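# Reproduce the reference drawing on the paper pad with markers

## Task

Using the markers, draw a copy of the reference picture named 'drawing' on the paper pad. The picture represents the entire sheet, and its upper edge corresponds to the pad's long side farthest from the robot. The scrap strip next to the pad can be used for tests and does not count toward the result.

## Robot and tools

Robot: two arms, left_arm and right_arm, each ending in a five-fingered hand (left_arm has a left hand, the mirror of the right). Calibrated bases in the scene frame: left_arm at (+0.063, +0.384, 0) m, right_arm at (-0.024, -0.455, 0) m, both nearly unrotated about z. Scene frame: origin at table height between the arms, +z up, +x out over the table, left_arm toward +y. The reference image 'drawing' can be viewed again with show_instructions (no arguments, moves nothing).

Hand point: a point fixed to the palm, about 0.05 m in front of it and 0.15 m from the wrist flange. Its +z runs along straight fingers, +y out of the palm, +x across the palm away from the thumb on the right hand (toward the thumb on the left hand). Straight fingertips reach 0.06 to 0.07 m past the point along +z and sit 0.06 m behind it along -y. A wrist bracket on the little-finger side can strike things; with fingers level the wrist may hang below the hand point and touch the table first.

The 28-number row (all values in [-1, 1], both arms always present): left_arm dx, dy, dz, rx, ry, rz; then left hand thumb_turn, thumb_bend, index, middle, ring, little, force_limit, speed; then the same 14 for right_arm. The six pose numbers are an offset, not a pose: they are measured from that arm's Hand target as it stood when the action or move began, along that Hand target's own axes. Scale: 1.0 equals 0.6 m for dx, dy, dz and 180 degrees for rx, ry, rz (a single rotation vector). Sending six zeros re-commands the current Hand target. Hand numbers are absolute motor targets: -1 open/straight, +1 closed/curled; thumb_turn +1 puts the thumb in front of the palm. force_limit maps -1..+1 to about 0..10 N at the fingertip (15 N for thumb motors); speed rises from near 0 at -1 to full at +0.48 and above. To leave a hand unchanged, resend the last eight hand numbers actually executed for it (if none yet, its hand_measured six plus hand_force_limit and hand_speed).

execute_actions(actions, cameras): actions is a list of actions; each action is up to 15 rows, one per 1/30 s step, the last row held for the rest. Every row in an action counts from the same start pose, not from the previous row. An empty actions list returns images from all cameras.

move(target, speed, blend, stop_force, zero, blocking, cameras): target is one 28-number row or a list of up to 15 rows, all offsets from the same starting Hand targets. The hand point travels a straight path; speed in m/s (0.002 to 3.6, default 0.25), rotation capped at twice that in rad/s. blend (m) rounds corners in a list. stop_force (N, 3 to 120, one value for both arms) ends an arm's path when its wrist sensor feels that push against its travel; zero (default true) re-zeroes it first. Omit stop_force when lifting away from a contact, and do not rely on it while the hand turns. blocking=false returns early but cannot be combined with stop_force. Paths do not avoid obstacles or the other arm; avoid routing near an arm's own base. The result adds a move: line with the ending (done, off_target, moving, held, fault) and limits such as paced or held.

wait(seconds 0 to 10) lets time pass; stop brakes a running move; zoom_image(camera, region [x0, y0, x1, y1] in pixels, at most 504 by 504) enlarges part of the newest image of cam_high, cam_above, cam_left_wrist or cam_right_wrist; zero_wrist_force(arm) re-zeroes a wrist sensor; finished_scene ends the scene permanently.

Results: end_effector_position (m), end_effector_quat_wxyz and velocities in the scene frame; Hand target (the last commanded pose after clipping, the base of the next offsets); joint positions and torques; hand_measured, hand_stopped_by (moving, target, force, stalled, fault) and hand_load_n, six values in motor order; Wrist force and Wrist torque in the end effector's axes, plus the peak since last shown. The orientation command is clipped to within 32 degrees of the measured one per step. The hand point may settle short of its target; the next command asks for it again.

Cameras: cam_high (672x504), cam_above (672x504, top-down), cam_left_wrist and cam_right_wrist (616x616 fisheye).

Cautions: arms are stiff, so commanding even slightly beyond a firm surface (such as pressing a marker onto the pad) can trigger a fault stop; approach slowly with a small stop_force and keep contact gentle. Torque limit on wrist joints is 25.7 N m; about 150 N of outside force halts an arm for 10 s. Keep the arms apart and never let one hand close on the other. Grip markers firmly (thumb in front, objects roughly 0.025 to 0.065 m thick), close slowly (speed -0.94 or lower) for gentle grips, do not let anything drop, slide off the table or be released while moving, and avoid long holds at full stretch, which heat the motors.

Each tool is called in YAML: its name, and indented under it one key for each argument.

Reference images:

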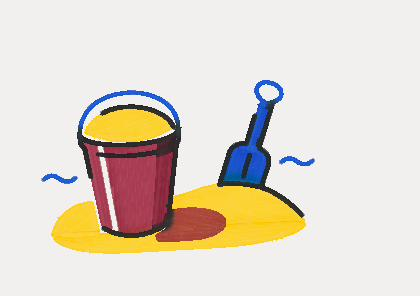

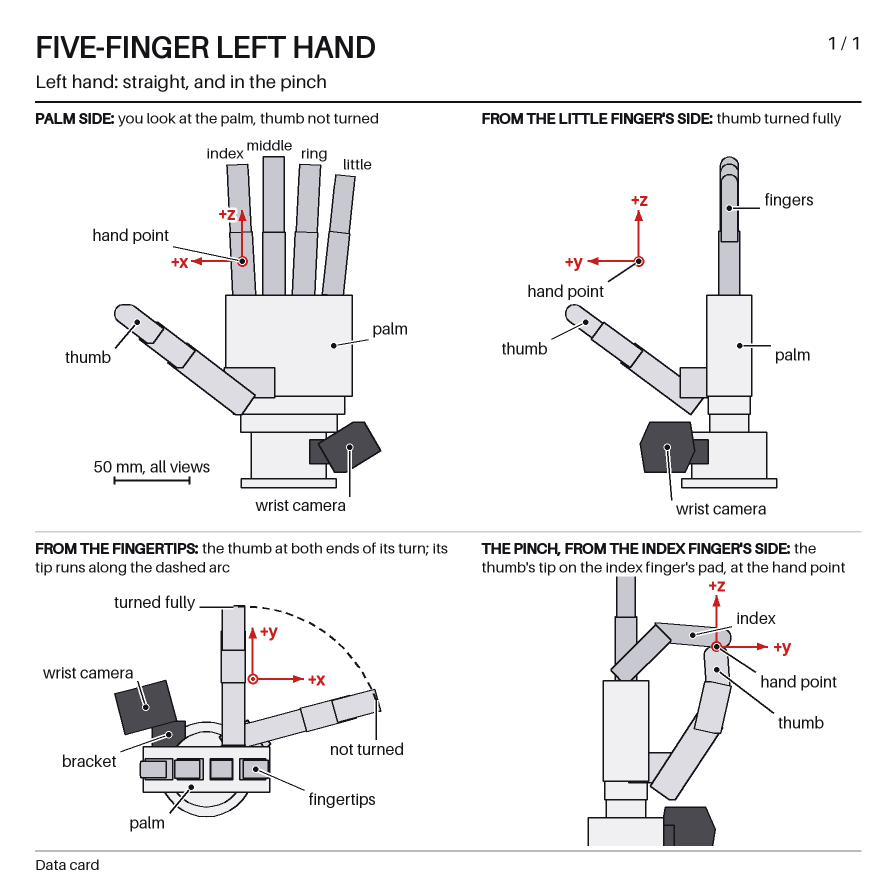

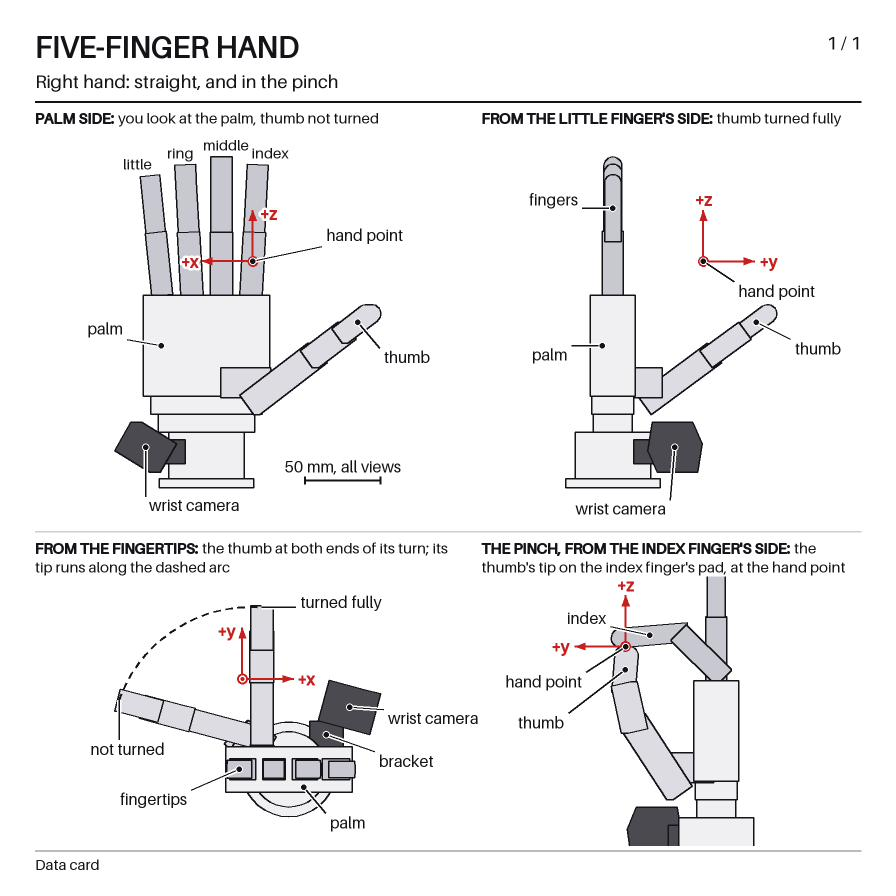

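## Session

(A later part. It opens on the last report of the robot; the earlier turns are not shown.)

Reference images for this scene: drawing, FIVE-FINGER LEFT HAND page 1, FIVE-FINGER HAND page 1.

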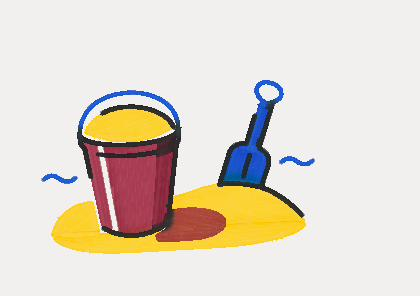

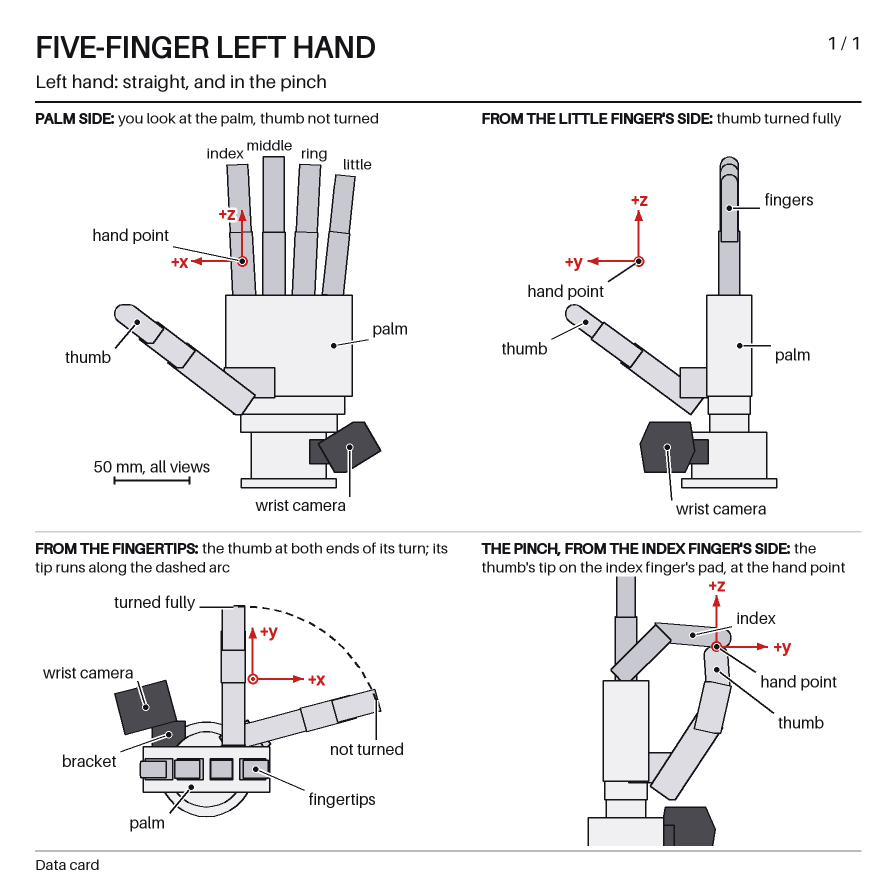

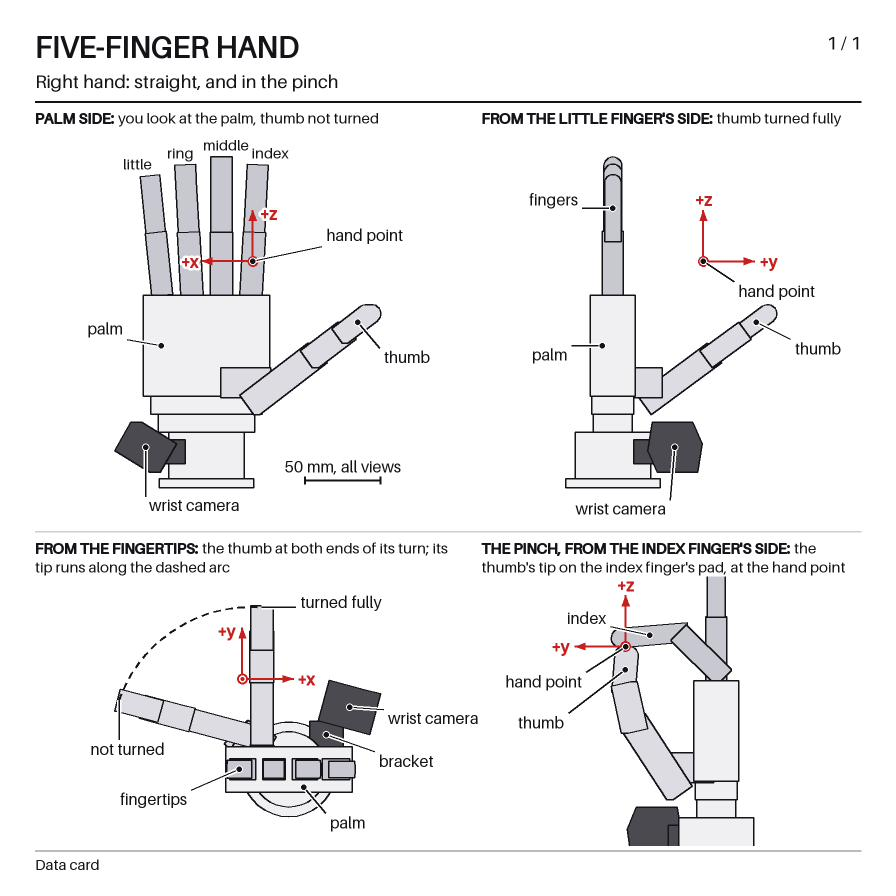

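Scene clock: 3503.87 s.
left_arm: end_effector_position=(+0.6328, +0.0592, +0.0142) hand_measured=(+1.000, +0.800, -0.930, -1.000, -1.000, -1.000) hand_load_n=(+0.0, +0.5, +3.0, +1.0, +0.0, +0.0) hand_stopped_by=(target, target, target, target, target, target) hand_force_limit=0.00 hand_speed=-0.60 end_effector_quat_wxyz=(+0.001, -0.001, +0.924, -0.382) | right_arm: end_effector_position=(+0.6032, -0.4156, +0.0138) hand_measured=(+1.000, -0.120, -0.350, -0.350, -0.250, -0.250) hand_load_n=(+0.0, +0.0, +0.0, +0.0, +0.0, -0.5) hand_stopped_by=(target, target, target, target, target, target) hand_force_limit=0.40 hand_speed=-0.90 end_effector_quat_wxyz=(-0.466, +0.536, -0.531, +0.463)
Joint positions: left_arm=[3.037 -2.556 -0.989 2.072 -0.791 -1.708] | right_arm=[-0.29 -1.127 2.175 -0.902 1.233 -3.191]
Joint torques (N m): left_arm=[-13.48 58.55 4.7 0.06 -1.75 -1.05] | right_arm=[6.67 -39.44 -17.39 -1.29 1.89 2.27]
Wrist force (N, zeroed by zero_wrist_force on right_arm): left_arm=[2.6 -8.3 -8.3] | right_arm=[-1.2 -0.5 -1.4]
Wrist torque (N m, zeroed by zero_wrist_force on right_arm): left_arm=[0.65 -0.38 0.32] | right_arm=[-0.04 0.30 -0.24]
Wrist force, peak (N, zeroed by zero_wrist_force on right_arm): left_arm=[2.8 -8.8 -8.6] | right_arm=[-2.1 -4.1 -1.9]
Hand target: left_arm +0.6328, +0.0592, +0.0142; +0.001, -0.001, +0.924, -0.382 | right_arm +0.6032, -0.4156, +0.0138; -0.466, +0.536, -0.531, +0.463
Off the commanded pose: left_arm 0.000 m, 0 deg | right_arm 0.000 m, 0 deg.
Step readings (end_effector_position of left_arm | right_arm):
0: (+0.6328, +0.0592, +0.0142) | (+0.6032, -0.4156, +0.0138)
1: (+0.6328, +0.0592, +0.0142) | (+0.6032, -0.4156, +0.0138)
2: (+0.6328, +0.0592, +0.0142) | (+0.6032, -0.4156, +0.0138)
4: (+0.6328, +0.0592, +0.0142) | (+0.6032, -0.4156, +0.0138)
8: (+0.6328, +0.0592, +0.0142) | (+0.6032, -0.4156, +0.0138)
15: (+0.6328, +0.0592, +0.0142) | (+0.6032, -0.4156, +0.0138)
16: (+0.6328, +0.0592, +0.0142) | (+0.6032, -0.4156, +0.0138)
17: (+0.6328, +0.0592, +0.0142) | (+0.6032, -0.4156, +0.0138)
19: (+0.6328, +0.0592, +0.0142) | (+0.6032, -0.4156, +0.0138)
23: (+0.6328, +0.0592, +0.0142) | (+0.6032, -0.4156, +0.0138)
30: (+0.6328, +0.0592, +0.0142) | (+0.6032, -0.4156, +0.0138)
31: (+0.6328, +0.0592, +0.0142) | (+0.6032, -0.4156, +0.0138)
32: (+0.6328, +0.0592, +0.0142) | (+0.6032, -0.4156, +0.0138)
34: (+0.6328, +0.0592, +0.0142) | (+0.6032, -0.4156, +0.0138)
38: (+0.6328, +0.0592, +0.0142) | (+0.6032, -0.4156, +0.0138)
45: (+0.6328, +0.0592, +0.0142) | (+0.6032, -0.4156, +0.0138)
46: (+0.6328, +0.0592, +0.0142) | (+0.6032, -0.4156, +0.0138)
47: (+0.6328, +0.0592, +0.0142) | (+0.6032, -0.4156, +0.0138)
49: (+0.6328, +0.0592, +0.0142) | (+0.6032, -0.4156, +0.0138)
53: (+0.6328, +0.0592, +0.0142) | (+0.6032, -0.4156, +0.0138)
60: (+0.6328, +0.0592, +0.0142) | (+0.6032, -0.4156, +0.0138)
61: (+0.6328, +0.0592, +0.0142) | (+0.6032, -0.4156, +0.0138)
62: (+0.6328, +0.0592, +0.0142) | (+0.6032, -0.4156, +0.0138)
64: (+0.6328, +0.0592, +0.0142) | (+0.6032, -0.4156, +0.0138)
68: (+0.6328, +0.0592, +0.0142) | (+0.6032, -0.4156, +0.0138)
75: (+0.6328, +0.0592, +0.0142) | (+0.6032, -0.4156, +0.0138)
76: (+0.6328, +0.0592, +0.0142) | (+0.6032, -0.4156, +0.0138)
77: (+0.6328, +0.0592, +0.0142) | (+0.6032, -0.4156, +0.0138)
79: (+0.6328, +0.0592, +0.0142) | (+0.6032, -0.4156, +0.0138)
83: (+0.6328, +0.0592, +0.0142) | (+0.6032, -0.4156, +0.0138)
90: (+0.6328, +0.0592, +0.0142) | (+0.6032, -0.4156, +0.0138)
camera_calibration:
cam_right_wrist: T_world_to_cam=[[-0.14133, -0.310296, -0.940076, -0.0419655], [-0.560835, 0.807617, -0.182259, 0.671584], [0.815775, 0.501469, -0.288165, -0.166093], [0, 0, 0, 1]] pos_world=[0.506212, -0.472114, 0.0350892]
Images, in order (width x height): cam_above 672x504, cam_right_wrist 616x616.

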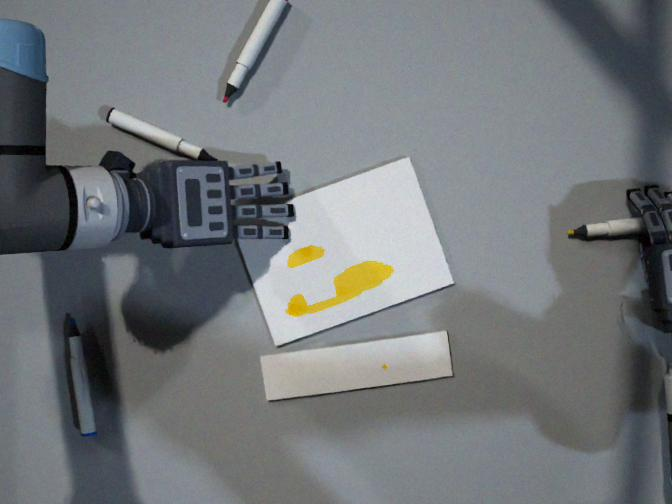

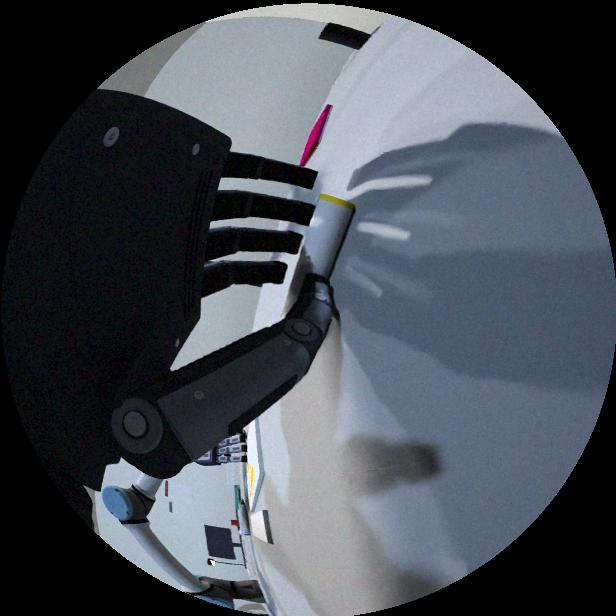

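move:
  target:
    - [0,0,0,0,0,0,1,0.8,-0.93,-1,-1,-1,0,-0.6,0,-0.033,-0.0046,0,0,0,1,-0.12,-0.35,-0.35,-0.25,-0.25,0.4,-0.9]
    - [0,0,0,0,0,0,1,0.8,-0.93,-1,-1,-1,0,-0.6,0,-0.22,-0.031,0,0,0,1,-0.12,-0.35,-0.35,-0.25,-0.25,0.4,-0.9]
  speed: [0.03,0.2]
  blend: [0.005,0]
  cameras: ["cam_above","cam_high","cam_left_wrist"]

zoom_image:
  camera: "cam_above"
  region: [190, 0, 330, 130]

zoom_image:
  camera: "cam_high"
  region: [330, 230, 480, 370]

Scene clock: 3554.20 s.
left_arm: end_effector_position=(+0.6328, +0.0592, +0.0142) hand_measured=(+1.000, +0.800, -0.930, -1.000, -1.000, -1.000) hand_load_n=(+0.0, +0.5, +3.5, +1.0, +0.0, +0.0) hand_stopped_by=(target, target, target, target, target, target) hand_force_limit=0.00 hand_speed=-0.60 end_effector_quat_wxyz=(+0.001, -0.001, +0.924, -0.382) | right_arm: end_effector_position=(+0.6030, -0.4155, +0.1470) hand_measured=(+1.000, -0.120, -0.350, -0.350, -0.250, -0.250) hand_load_n=(+0.0, +0.0, +0.0, +0.0, +0.0, +0.0) hand_stopped_by=(target, target, target, target, target, target) hand_force_limit=0.40 hand_speed=-0.90 end_effector_quat_wxyz=(-0.466, +0.536, -0.531, +0.463)
Joint positions: left_arm=[3.037 -2.556 -0.989 2.072 -0.791 -1.708] | right_arm=[-0.29 -1.406 2.072 -0.519 1.233 -3.191]
Joint torques (N m): left_arm=[-12.76 58.38 5.36 0.15 -1.59 -0.87] | right_arm=[-7.53 -33.53 -14.62 0.19 -2.9 -2.37]
Wrist force (N, zeroed by zero_wrist_force on right_arm): left_arm=[2.8 -8.8 -8.2] | right_arm=[-0.9 -0.5 -1.5]
Wrist torque (N m, zeroed by zero_wrist_force on right_arm): left_arm=[0.57 -0.43 0.35] | right_arm=[-0.01 0.26 -0.20]
Wrist force, peak (N, zeroed by zero_wrist_force on right_arm): left_arm=[2.6 -8.8 -8.6] | right_arm=[-1.2 -2.1 -1.6]
Hand target: left_arm +0.6328, +0.0592, +0.0142; +0.001, -0.001, +0.924, -0.382 | right_arm +0.6029, -0.4155, +0.1471; -0.466, +0.536, -0.531, +0.463
Off the commanded pose: left_arm 0.000 m, 0 deg | right_arm 0.000 m, 0 deg.
move: done
camera_calibration:
cam_left_wrist: T_world_to_cam=[[-0.221026, -0.688213, 0.691022, 0.165061], [-0.828966, 0.505836, 0.238631, 0.490083], [-0.513773, -0.52009, -0.682308, 0.479104], [0, 0, 0, 1]] pos_world=[0.688895, 0.114873, 0.095887]
Images, in order (width x height): cam_high 672x504, cam_above 672x504, cam_left_wrist 616x616.

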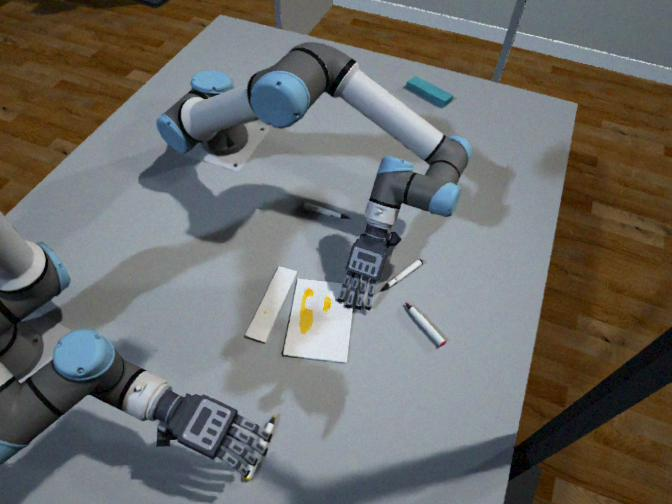

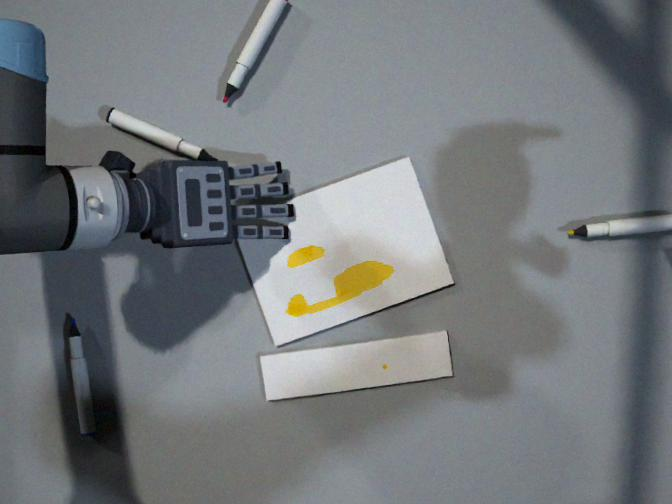

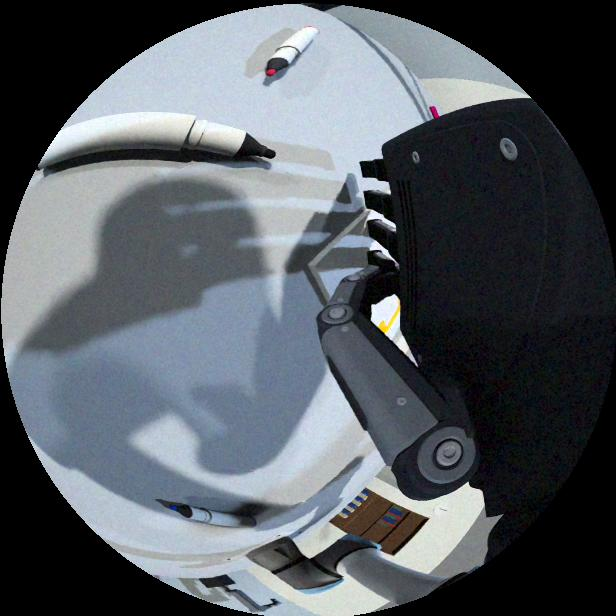

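Scaled by 3.600.

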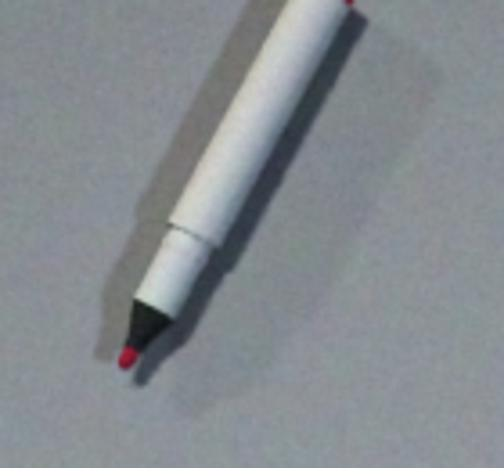

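Scaled by 3.360.

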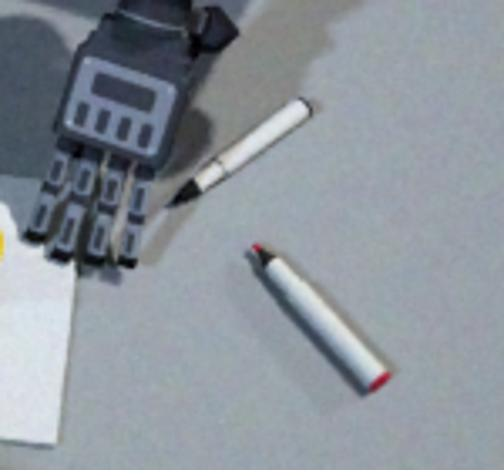

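move:
  target: [0,0,0,0,0,0,1,0.8,-0.93,-1,-1,-1,0,-0.6,-0.6525,-0.0112,0.397,0.0153,-0.3165,-0.0353,1,-0.12,-0.35,-0.35,-1,-1,0.4,-0.9]
  speed: 0.2
  cameras: ["all"]

Scene clock: 3630.33 s.
left_arm: end_effector_position=(+0.6328, +0.0592, +0.0142) hand_measured=(+1.000, +0.800, -0.930, -1.000, -1.000, -1.000) hand_load_n=(+0.0, +0.0, +3.0, +1.0, +0.0, +0.0) hand_stopped_by=(target, target, target, target, target, target) hand_force_limit=0.00 hand_speed=-0.60 end_effector_quat_wxyz=(+0.001, -0.001, +0.924, -0.382) | right_arm: end_effector_position=(+0.8368, -0.0222, +0.1205) hand_measured=(+1.000, -0.120, -0.350, -0.350, -1.000, -1.000) hand_load_n=(+0.0, +0.0, +0.0, +0.0, -0.5, +0.0) hand_stopped_by=(target, target, target, target, target, target) hand_force_limit=0.40 hand_speed=-0.90 end_effector_quat_wxyz=(-0.649, +0.708, -0.205, +0.188)
Joint positions: left_arm=[3.037 -2.556 -0.989 2.072 -0.791 -1.708] | right_arm=[0.144 -0.376 0.421 0.094 0.667 -3.251]
Joint torques (N m): left_arm=[-13.12 59.03 4.74 0.22 -1.72 -0.91] | right_arm=[-4.37 -72.23 -22.8 -1.63 2.53 3.07]
Wrist force (N, zeroed by zero_wrist_force on right_arm): left_arm=[2.5 -8.4 -8.2] | right_arm=[-1.0 -0.6 -1.6]
Wrist torque (N m, zeroed by zero_wrist_force on right_arm): left_arm=[0.63 -0.38 0.32] | right_arm=[-0.06 0.23 -0.19]
Wrist force, peak (N, zeroed by zero_wrist_force on right_arm): left_arm=[2.6 -8.7 -8.8] | right_arm=[-1.2 -0.2 -2.1]
Hand target: left_arm +0.6328, +0.0592, +0.0142; +0.001, -0.001, +0.924, -0.382 | right_arm +0.8368, -0.0222, +0.1206; -0.649, +0.708, -0.205, +0.188
Off the commanded pose: left_arm 0.000 m, 0 deg | right_arm 0.000 m, 0 deg.
move: done
camera_calibration:
cam_left_wrist: T_world_to_cam=[[-0.221026, -0.688213, 0.691022, 0.165061], [-0.828966, 0.505836, 0.238631, 0.490083], [-0.513773, -0.52009, -0.682308, 0.479104], [0, 0, 0, 1]] pos_world=[0.688895, 0.114873, 0.095887]
cam_right_wrist: T_world_to_cam=[[0.210226, -0.244346, -0.946625, -0.0784525], [-0.97732, -0.0272783, -0.210002, 0.83759], [0.0254909, 0.969304, -0.244539, 0.143273], [0, 0, 0, 1]] pos_world=[0.831435, -0.135197, 0.136666]

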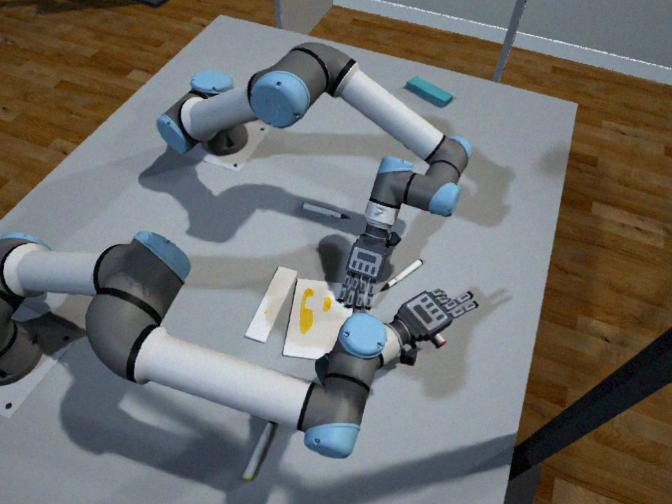

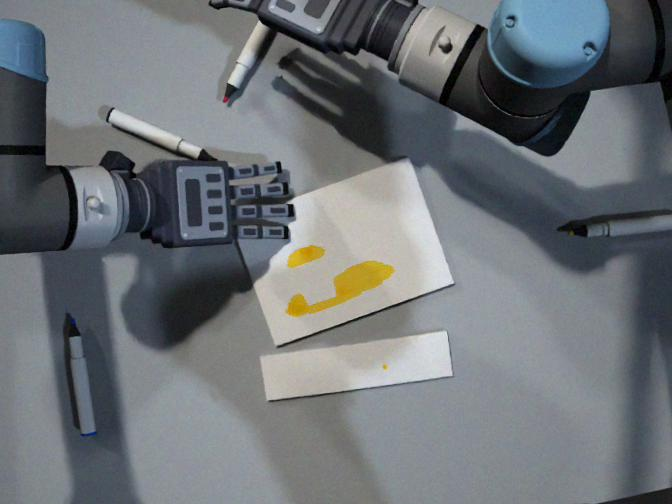

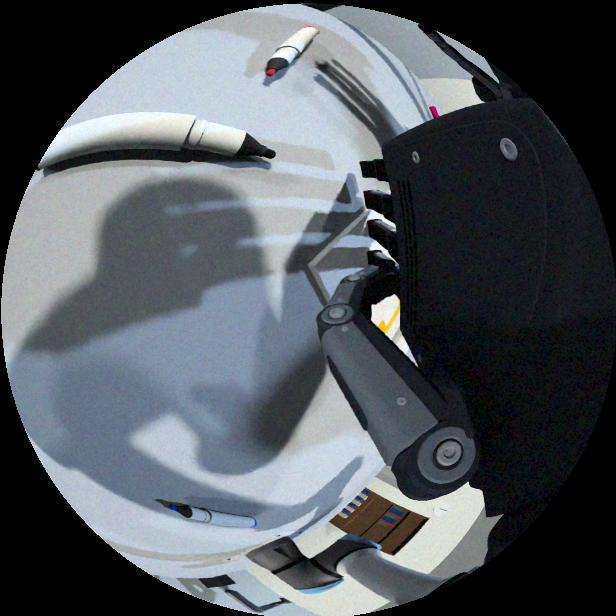

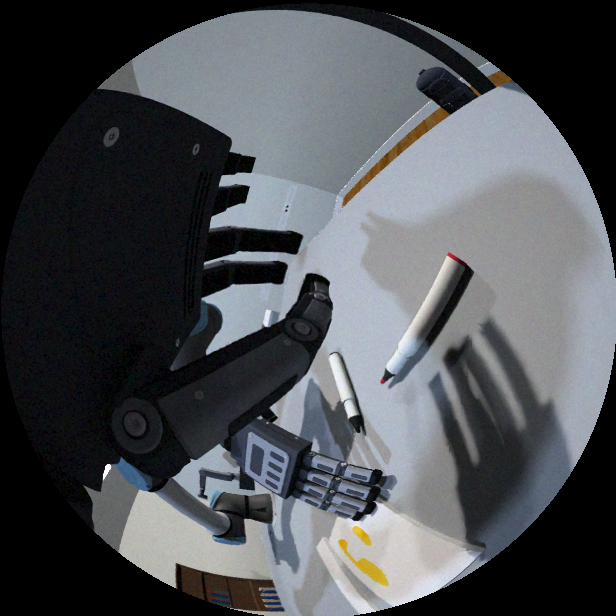

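move:
  target: [0,0,0,0,0,0,1,0.8,-0.93,-1,-1,-1,0,-0.6,0,0.1254,0.011,0,0,0,1,-0.12,-0.35,-0.35,-1,-1,0.4,-0.9]
  speed: 0.15
  cameras: ["cam_high","cam_above","cam_right_wrist"]

zoom_image:
  camera: "cam_right_wrist"
  region: [280, 200, 520, 440]

Scene clock: 3665.90 s.
left_arm: end_effector_position=(+0.6328, +0.0592, +0.0142) hand_measured=(+1.000, +0.800, -0.930, -1.000, -1.000, -1.000) hand_load_n=(+0.0, +0.0, +3.0, +0.5, -0.5, +0.0) hand_stopped_by=(target, target, target, target, target, target) hand_force_limit=0.00 hand_speed=-0.60 end_effector_quat_wxyz=(+0.001, -0.001, +0.924, -0.382) | right_arm: end_effector_position=(+0.8368, -0.0222, +0.0450) hand_measured=(+1.000, -0.120, -0.350, -0.350, -1.000, -1.000) hand_load_n=(+0.0, +0.0, +0.0, +0.0, +0.0, +0.0) hand_stopped_by=(target, target, target, target, target, target) hand_force_limit=0.40 hand_speed=-0.90 end_effector_quat_wxyz=(-0.649, +0.708, -0.205, +0.188)
Joint positions: left_arm=[3.037 -2.556 -0.989 2.072 -0.791 -1.708] | right_arm=[0.144 -0.329 0.521 -0.052 0.668 -3.251]
Joint torques (N m): left_arm=[-13.77 58.18 5.94 0.08 -1.68 -1.07] | right_arm=[8.77 -68.54 -32.31 0.86 2.78 1.49]
Wrist force (N, zeroed by zero_wrist_force on right_arm): left_arm=[2.7 -8.5 -8.3] | right_arm=[-1.2 -0.4 -1.4]
Wrist torque (N m, zeroed by zero_wrist_force on right_arm): left_arm=[0.63 -0.40 0.33] | right_arm=[-0.04 0.25 -0.27]
Wrist force, peak (N, zeroed by zero_wrist_force on right_arm): left_arm=[2.4 -8.9 -8.6] | right_arm=[-1.0 -2.2 -1.5]
Hand target: left_arm +0.6328, +0.0592, +0.0142; +0.001, -0.001, +0.924, -0.382 | right_arm +0.8369, -0.0221, +0.0450; -0.649, +0.708, -0.205, +0.188
Off the commanded pose: left_arm 0.000 m, 0 deg | right_arm 0.000 m, 0 deg.
move: done
camera_calibration:
cam_right_wrist: T_world_to_cam=[[0.209972, -0.244374, -0.946675, -0.149733], [-0.977372, -0.0271191, -0.209781, 0.821883], [0.0255919, 0.969302, -0.244538, 0.124723], [0, 0, 0, 1]] pos_world=[0.831533, -0.135196, 0.0611663]
Images, in order (width x height): cam_high 672x504, cam_above 672x504, cam_right_wrist 616x616.

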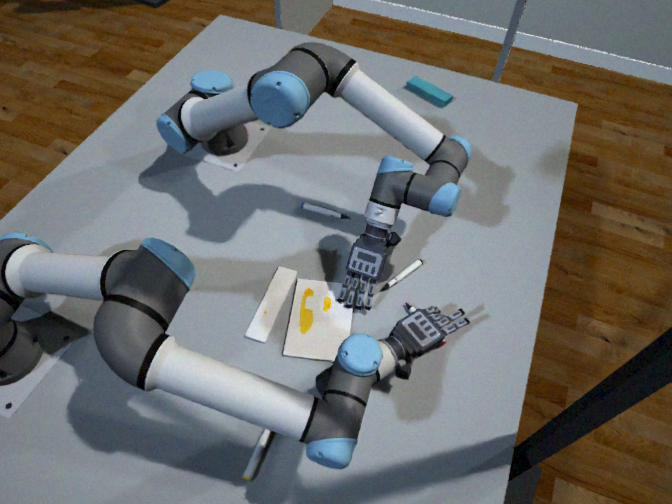

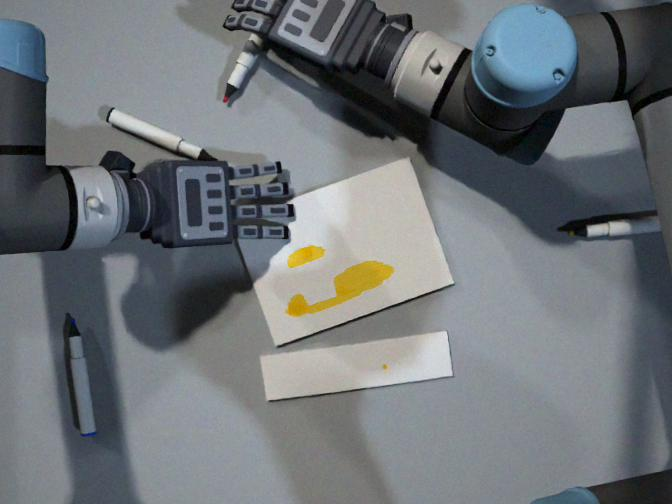

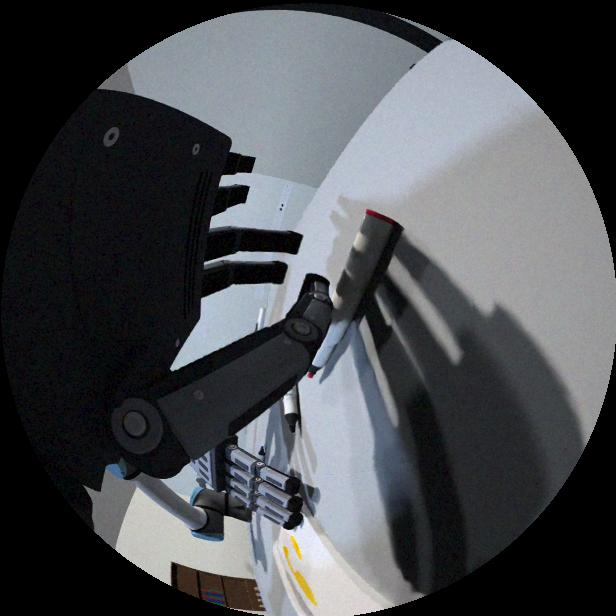

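Scaled by 2.100 from the camera's 616x616 image, which has a finer 880x880 frame.

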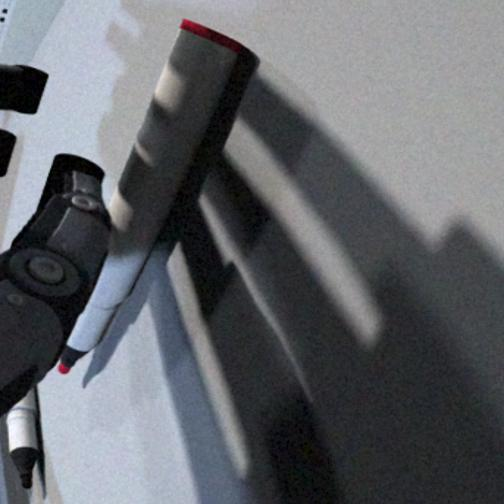

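move:
  target: [0,0,0,0,0,0,1,0.8,-0.93,-1,-1,-1,0,-0.6,0,0.0382,0.0066,0,0,0,1,-0.12,-0.35,-0.35,-1,-1,0.4,-0.9]
  speed: 0.08

move:
  target: [0,0,0,0,0,0,1,0.8,-0.93,-1,-1,-1,0,-0.6,0,0.0216,0.0019,0,0,0,1,-0.12,-0.35,-0.35,-1,-1,0.4,-0.9]
  speed: 0.008
  stop_force: 3
  cameras: ["cam_high","cam_above","cam_right_wrist"]

zoom_image:
  camera: "cam_right_wrist"
  region: [230, 180, 450, 400]

Scene clock: 3686.77 s.
left_arm: end_effector_position=(+0.6328, +0.0592, +0.0142) hand_measured=(+1.000, +0.800, -0.930, -1.000, -1.000, -1.000) hand_load_n=(+0.0, +0.0, +3.5, +1.0, +0.0, +0.0) hand_stopped_by=(target, target, target, target, target, target) hand_force_limit=0.00 hand_speed=-0.60 end_effector_quat_wxyz=(+0.001, -0.001, +0.924, -0.382) | right_arm: end_effector_position=(+0.8379, -0.0204, +0.0217) hand_measured=(+1.000, -0.120, -0.350, -0.350, -1.000, -1.000) hand_load_n=(+0.0, +0.0, -0.5, +0.0, +0.0, +0.0) hand_stopped_by=(target, target, target, target, target, target) hand_force_limit=0.40 hand_speed=-0.90 end_effector_quat_wxyz=(-0.649, +0.708, -0.205, +0.188)
Joint positions: left_arm=[3.037 -2.556 -0.989 2.072 -0.791 -1.708] | right_arm=[0.146 -0.3 0.521 -0.083 0.67 -3.251]
Joint torques (N m): left_arm=[-13.52 57.72 5.33 0.15 -1.62 -0.98] | right_arm=[5.91 -73.3 -32.41 1.81 2.08 2.78]
Wrist force (N, zeroed by zero_wrist_force on right_arm): left_arm=[2.7 -8.8 -8.4] | right_arm=[-0.9 -0.7 -1.7]
Wrist torque (N m, zeroed by zero_wrist_force on right_arm): left_arm=[0.60 -0.41 0.34] | right_arm=[-0.06 0.21 -0.27]
Wrist force, peak (N, zeroed by zero_wrist_force on right_arm): left_arm=[2.9 -8.9 -8.3] | right_arm=[-1.1 -1.2 -1.5]
Hand target: left_arm +0.6328, +0.0592, +0.0142; +0.001, -0.001, +0.924, -0.382 | right_arm +0.8379, -0.0205, +0.0219; -0.649, +0.708, -0.205, +0.188
Off the commanded pose: left_arm 0.000 m, 0 deg | right_arm 0.000 m, 0 deg.
move: done

Scene clock: 3689.17 s.
left_arm: end_effector_position=(+0.6328, +0.0592, +0.0142) hand_measured=(+1.000, +0.800, -0.930, -1.000, -1.000, -1.000) hand_load_n=(+0.0, +0.0, +3.0, +1.0, +0.0, +0.0) hand_stopped_by=(target, target, target, target, target, target) hand_force_limit=0.00 hand_speed=-0.60 end_effector_quat_wxyz=(+0.001, -0.001, +0.924, -0.382) | right_arm: end_effector_position=(+0.8379, -0.0204, +0.0115) hand_measured=(+1.000, -0.120, -0.350, -0.350, -1.000, -1.000) hand_load_n=(+0.0, -2.0, +0.0, +0.0, +0.0, +0.0) hand_stopped_by=(target, target, target, target, target, target) hand_force_limit=0.40 hand_speed=-0.90 end_effector_quat_wxyz=(-0.649, +0.708, -0.205, +0.188)
Joint positions: left_arm=[3.037 -2.556 -0.989 2.072 -0.791 -1.708] | right_arm=[0.146 -0.289 0.525 -0.098 0.67 -3.251]
Joint torques (N m): left_arm=[-14.04 58.04 4.99 0.25 -1.55 -1.23] | right_arm=[-4.68 -72.36 -24.56 2.01 -1.57 1.51]
Wrist force (N, zeroed by zero_wrist_force on right_arm): left_arm=[2.7 -8.5 -8.2] | right_arm=[-1.4 -2.8 -2.3]
Wrist torque (N m, zeroed by zero_wrist_force on right_arm): left_arm=[0.63 -0.41 0.33] | right_arm=[-0.06 0.25 -0.31]
Wrist force, peak (N, zeroed by zero_wrist_force on right_arm): left_arm=[2.8 -8.9 -8.5] | right_arm=[-1.6 -5.5 -4.4]
Hand target: left_arm +0.6328, +0.0592, +0.0142; +0.001, -0.001, +0.924, -0.382 | right_arm +0.8379, -0.0204, +0.0115; -0.649, +0.708, -0.205, +0.188 (not the last commanded pose)
Off the commanded pose: left_arm 0.000 m, 0 deg | right_arm 0.003 m, 0 deg.
move: contact (right_arm)
camera_calibration:
cam_right_wrist: T_world_to_cam=[[0.210202, -0.244367, -0.946625, -0.181409], [-0.977323, -0.0271775, -0.210003, 0.81584], [0.0255909, 0.969302, -0.244539, 0.114762], [0, 0, 0, 1]] pos_world=[0.832535, -0.133397, 0.0276663]
Images, in order (width x height): cam_high 672x504, cam_above 672x504, cam_right_wrist 616x616.

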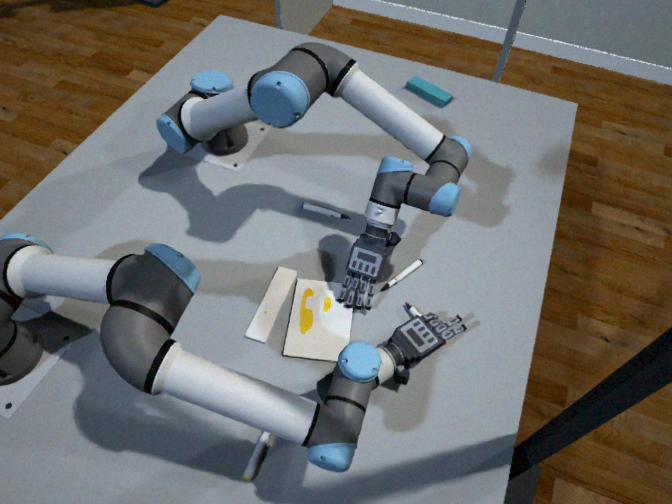

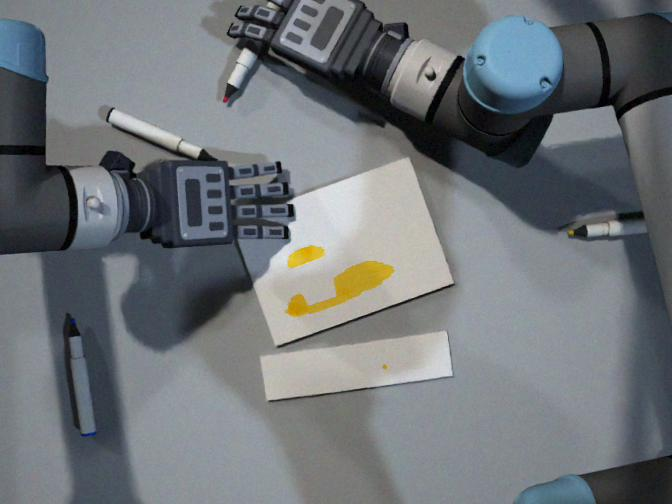

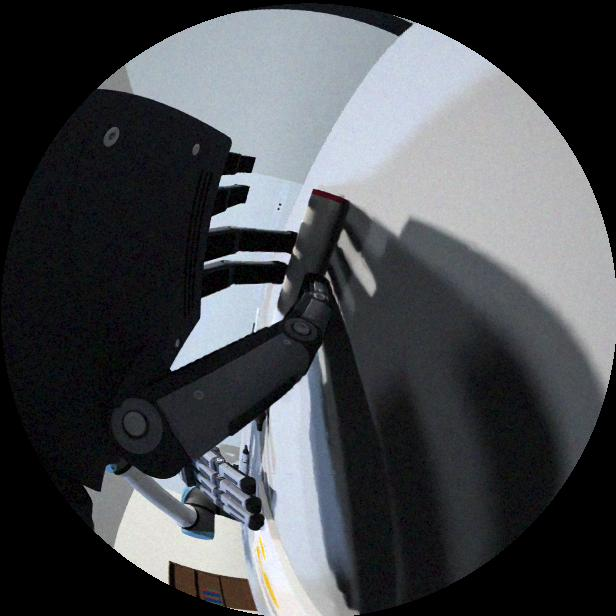

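Scaled by 2.291 from the camera's 616x616 image, which has a finer 880x880 frame.

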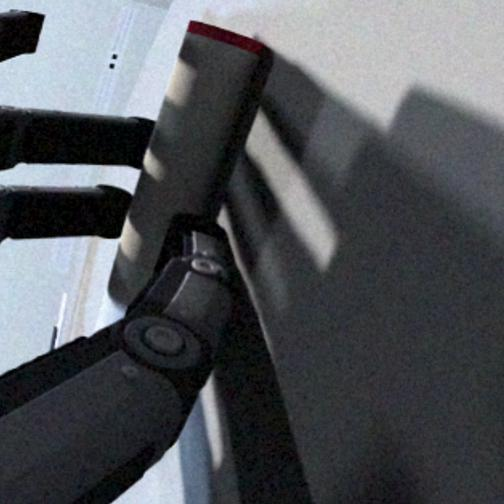

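move:
  target: [0,0,0,0,0,0,1,0.8,-0.93,-1,-1,-1,0,-0.6,0,-0.0032,0,0,0,0,1,-0.12,-0.35,-0.35,-1,-1,0.0,-0.92]
  speed: 0.01

move:
  target: [0,0,0,0,0,0,1,0.8,-0.93,-1,-1,-1,0,-0.6,0,0,0,0,0,0,1,-0.12,0.35,0.35,-1,-1,0.0,-0.92]
  speed: 0.01
  cameras: ["cam_above","cam_right_wrist"]

wait:
  seconds: 1
  cameras: ["cam_above","cam_right_wrist"]

zoom_image:
  camera: "cam_right_wrist"
  region: [230, 180, 450, 400]

Scene clock: 3709.30 s.
left_arm: end_effector_position=(+0.6328, +0.0592, +0.0142) hand_measured=(+1.000, +0.800, -0.930, -1.000, -1.000, -1.000) hand_load_n=(+0.0, +0.0, +3.0, +1.0, +0.0, +0.0) hand_stopped_by=(target, target, target, target, target, target) hand_force_limit=0.00 hand_speed=-0.60 end_effector_quat_wxyz=(+0.001, -0.001, +0.924, -0.382) | right_arm: end_effector_position=(+0.8380, -0.0203, +0.0134) hand_measured=(+1.000, -0.120, -0.350, -0.350, -1.000, -1.000) hand_load_n=(+0.0, +0.0, +0.0, -0.5, +0.0, +0.0) hand_stopped_by=(target, target, target, target, target, target) hand_force_limit=0.00 hand_speed=-0.92 end_effector_quat_wxyz=(-0.649, +0.708, -0.205, +0.188)
Joint positions: left_arm=[3.037 -2.556 -0.989 2.072 -0.791 -1.708] | right_arm=[0.146 -0.29 0.523 -0.094 0.67 -3.251]
Joint torques (N m): left_arm=[-13.6 57.95 5.36 0.09 -1.5 -0.98] | right_arm=[8.85 -71.22 -31.56 1.43 2.73 2.9]
Wrist force (N, zeroed by zero_wrist_force on right_arm): left_arm=[2.7 -8.7 -8.2] | right_arm=[-1.1 -0.5 -1.3]
Wrist torque (N m, zeroed by zero_wrist_force on right_arm): left_arm=[0.60 -0.40 0.34] | right_arm=[-0.05 0.24 -0.28]
Wrist force, peak (N, zeroed by zero_wrist_force on right_arm): left_arm=[2.6 -9.1 -8.3] | right_arm=[-1.4 -3.3 -2.4]
Hand target: left_arm +0.6328, +0.0592, +0.0142; +0.001, -0.001, +0.924, -0.382 | right_arm +0.8380, -0.0203, +0.0134; -0.649, +0.708, -0.205, +0.188
Off the commanded pose: left_arm 0.000 m, 0 deg | right_arm 0.000 m, 0 deg.
move: done

Scene clock: 3711.10 s.
left_arm: end_effector_position=(+0.6328, +0.0592, +0.0142) hand_measured=(+1.000, +0.800, -0.930, -1.000, -1.000, -1.000) hand_load_n=(+0.0, +0.0, +3.0, +1.0, +0.0, +0.0) hand_stopped_by=(target, target, target, target, target, target) hand_force_limit=0.00 hand_speed=-0.60 end_effector_quat_wxyz=(+0.001, -0.001, +0.924, -0.382) | right_arm: end_effector_position=(+0.8380, -0.0203, +0.0134) hand_measured=(+1.000, -0.120, -0.008, -0.024, -1.000, -1.000) hand_load_n=(-1.0, +1.5, +6.5, +5.0, +0.0, -0.5) hand_stopped_by=(target, target, force, force, target, target) hand_force_limit=0.00 hand_speed=-0.92 end_effector_quat_wxyz=(-0.649, +0.708, -0.205, +0.188)
Joint positions: left_arm=[3.037 -2.556 -0.989 2.072 -0.791 -1.708] | right_arm=[0.146 -0.29 0.523 -0.094 0.67 -3.251]
Joint torques (N m): left_arm=[-14.17 57.53 4.87 0.21 -1.54 -1.11] | right_arm=[5.81 -57.57 -20.89 -1.88 2.49 2.6]
Wrist force (N, zeroed by zero_wrist_force on right_arm): left_arm=[2.4 -8.7 -7.8] | right_arm=[-1.0 -7.6 0.5]
Wrist torque (N m, zeroed by zero_wrist_force on right_arm): left_arm=[0.57 -0.35 0.32] | right_arm=[0.06 0.20 -0.35]
Wrist force, peak (N, zeroed by zero_wrist_force on right_arm): left_arm=[2.7 -8.8 -8.5] | right_arm=[-1.2 -8.1 1.0]
Hand target: left_arm +0.6328, +0.0592, +0.0142; +0.001, -0.001, +0.924, -0.382 | right_arm +0.8380, -0.0203, +0.0134; -0.649, +0.708, -0.205, +0.188
Off the commanded pose: left_arm 0.000 m, 0 deg | right_arm 0.000 m, 0 deg.
move: done
camera_calibration:
cam_right_wrist: T_world_to_cam=[[0.210202, -0.244367, -0.946625, -0.179582], [-0.977323, -0.0271775, -0.210003, 0.816342], [0.0255909, 0.969302, -0.244539, 0.11503], [0, 0, 0, 1]] pos_world=[0.832635, -0.133197, 0.0295663]
Images, in order (width x height): cam_above 672x504, cam_right_wrist 616x616.

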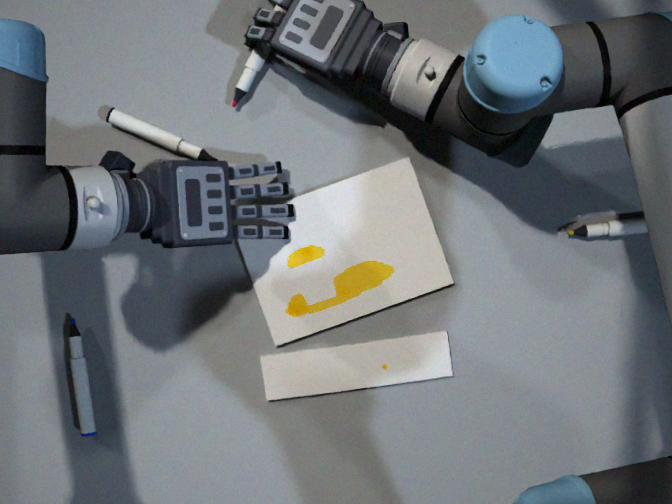

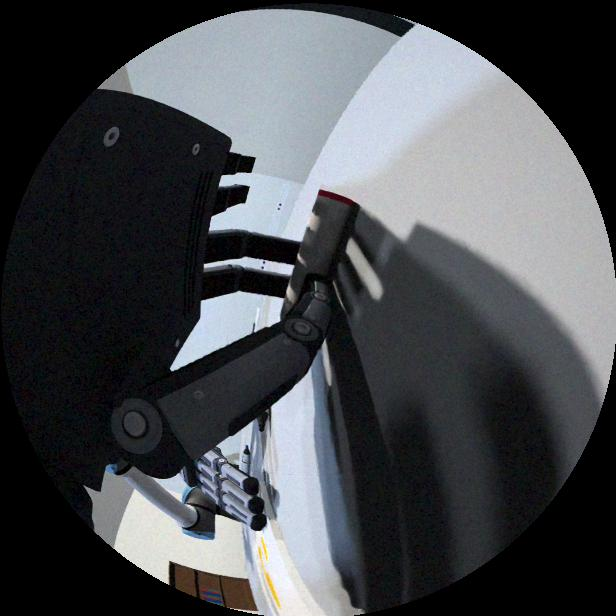

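Scene clock: 3712.10 s.
left_arm: end_effector_position=(+0.6328, +0.0592, +0.0142) hand_measured=(+1.000, +0.800, -0.930, -1.000, -1.000, -1.000) hand_load_n=(+0.0, +0.0, +3.0, +0.5, +0.0, +0.0) hand_stopped_by=(target, target, target, target, target, target) hand_force_limit=0.00 hand_speed=-0.60 end_effector_quat_wxyz=(+0.001, -0.001, +0.924, -0.382) | right_arm: end_effector_position=(+0.8380, -0.0203, +0.0134) hand_measured=(+1.000, -0.120, -0.008, -0.024, -1.000, -1.000) hand_load_n=(-1.5, +1.5, +6.5, +4.5, +0.0, +0.0) hand_stopped_by=(target, target, force, force, target, target) hand_force_limit=0.00 hand_speed=-0.92 end_effector_quat_wxyz=(-0.649, +0.708, -0.205, +0.188)
Joint positions: left_arm=[3.037 -2.556 -0.989 2.072 -0.791 -1.708] | right_arm=[0.146 -0.29 0.523 -0.094 0.67 -3.251]
Joint torques (N m): left_arm=[-13.19 58.83 4.13 0.19 -1.5 -1.09] | right_arm=[0.51 -53.53 -18.25 -1.59 2.5 1.39]
Wrist force (N, zeroed by zero_wrist_force on right_arm): left_arm=[2.8 -8.7 -8.2] | right_arm=[-1.2 -7.7 0.7]
Wrist torque (N m, zeroed by zero_wrist_force on right_arm): left_arm=[0.59 -0.42 0.36] | right_arm=[0.05 0.23 -0.36]
Wrist force, peak (N, zeroed by zero_wrist_force on right_arm): left_arm=[2.7 -9.0 -8.4] | right_arm=[-1.3 -8.0 0.7]
Hand target: left_arm +0.6328, +0.0592, +0.0142; +0.001, -0.001, +0.924, -0.382 | right_arm +0.8380, -0.0203, +0.0134; -0.649, +0.708, -0.205, +0.188
Off the commanded pose: left_arm 0.000 m, 0 deg | right_arm 0.000 m, 0 deg.
wait: 1.00 s; at rest by 0.17 s
camera_calibration:
cam_right_wrist: T_world_to_cam=[[0.210202, -0.244367, -0.946625, -0.179582], [-0.977323, -0.0271775, -0.210003, 0.816342], [0.0255909, 0.969302, -0.244539, 0.11503], [0, 0, 0, 1]] pos_world=[0.832635, -0.133197, 0.0295663]
Images, in order (width x height): cam_above 672x504, cam_right_wrist 616x616.

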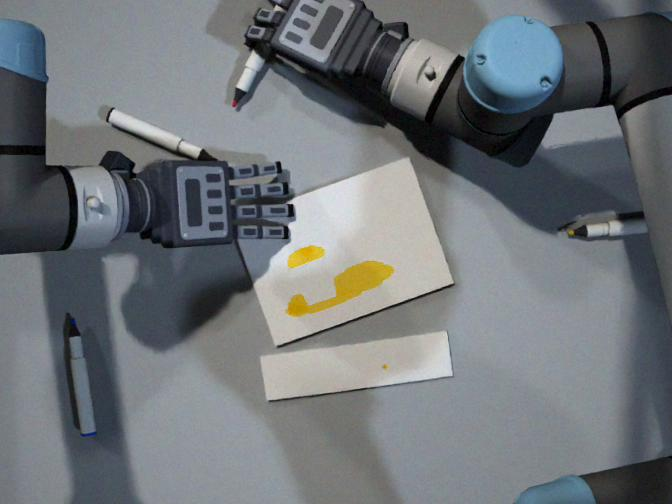

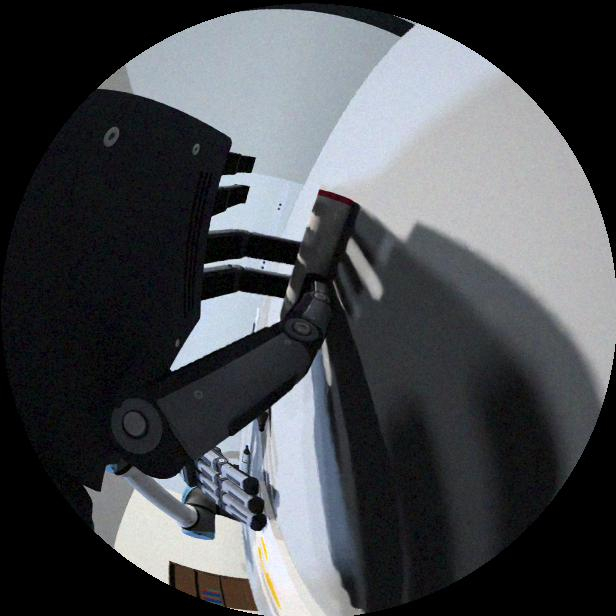

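Scaled by 2.291 from the camera's 616x616 image, which has a finer 880x880 frame.

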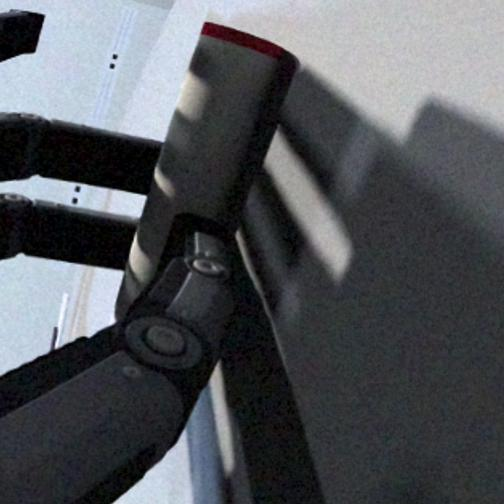

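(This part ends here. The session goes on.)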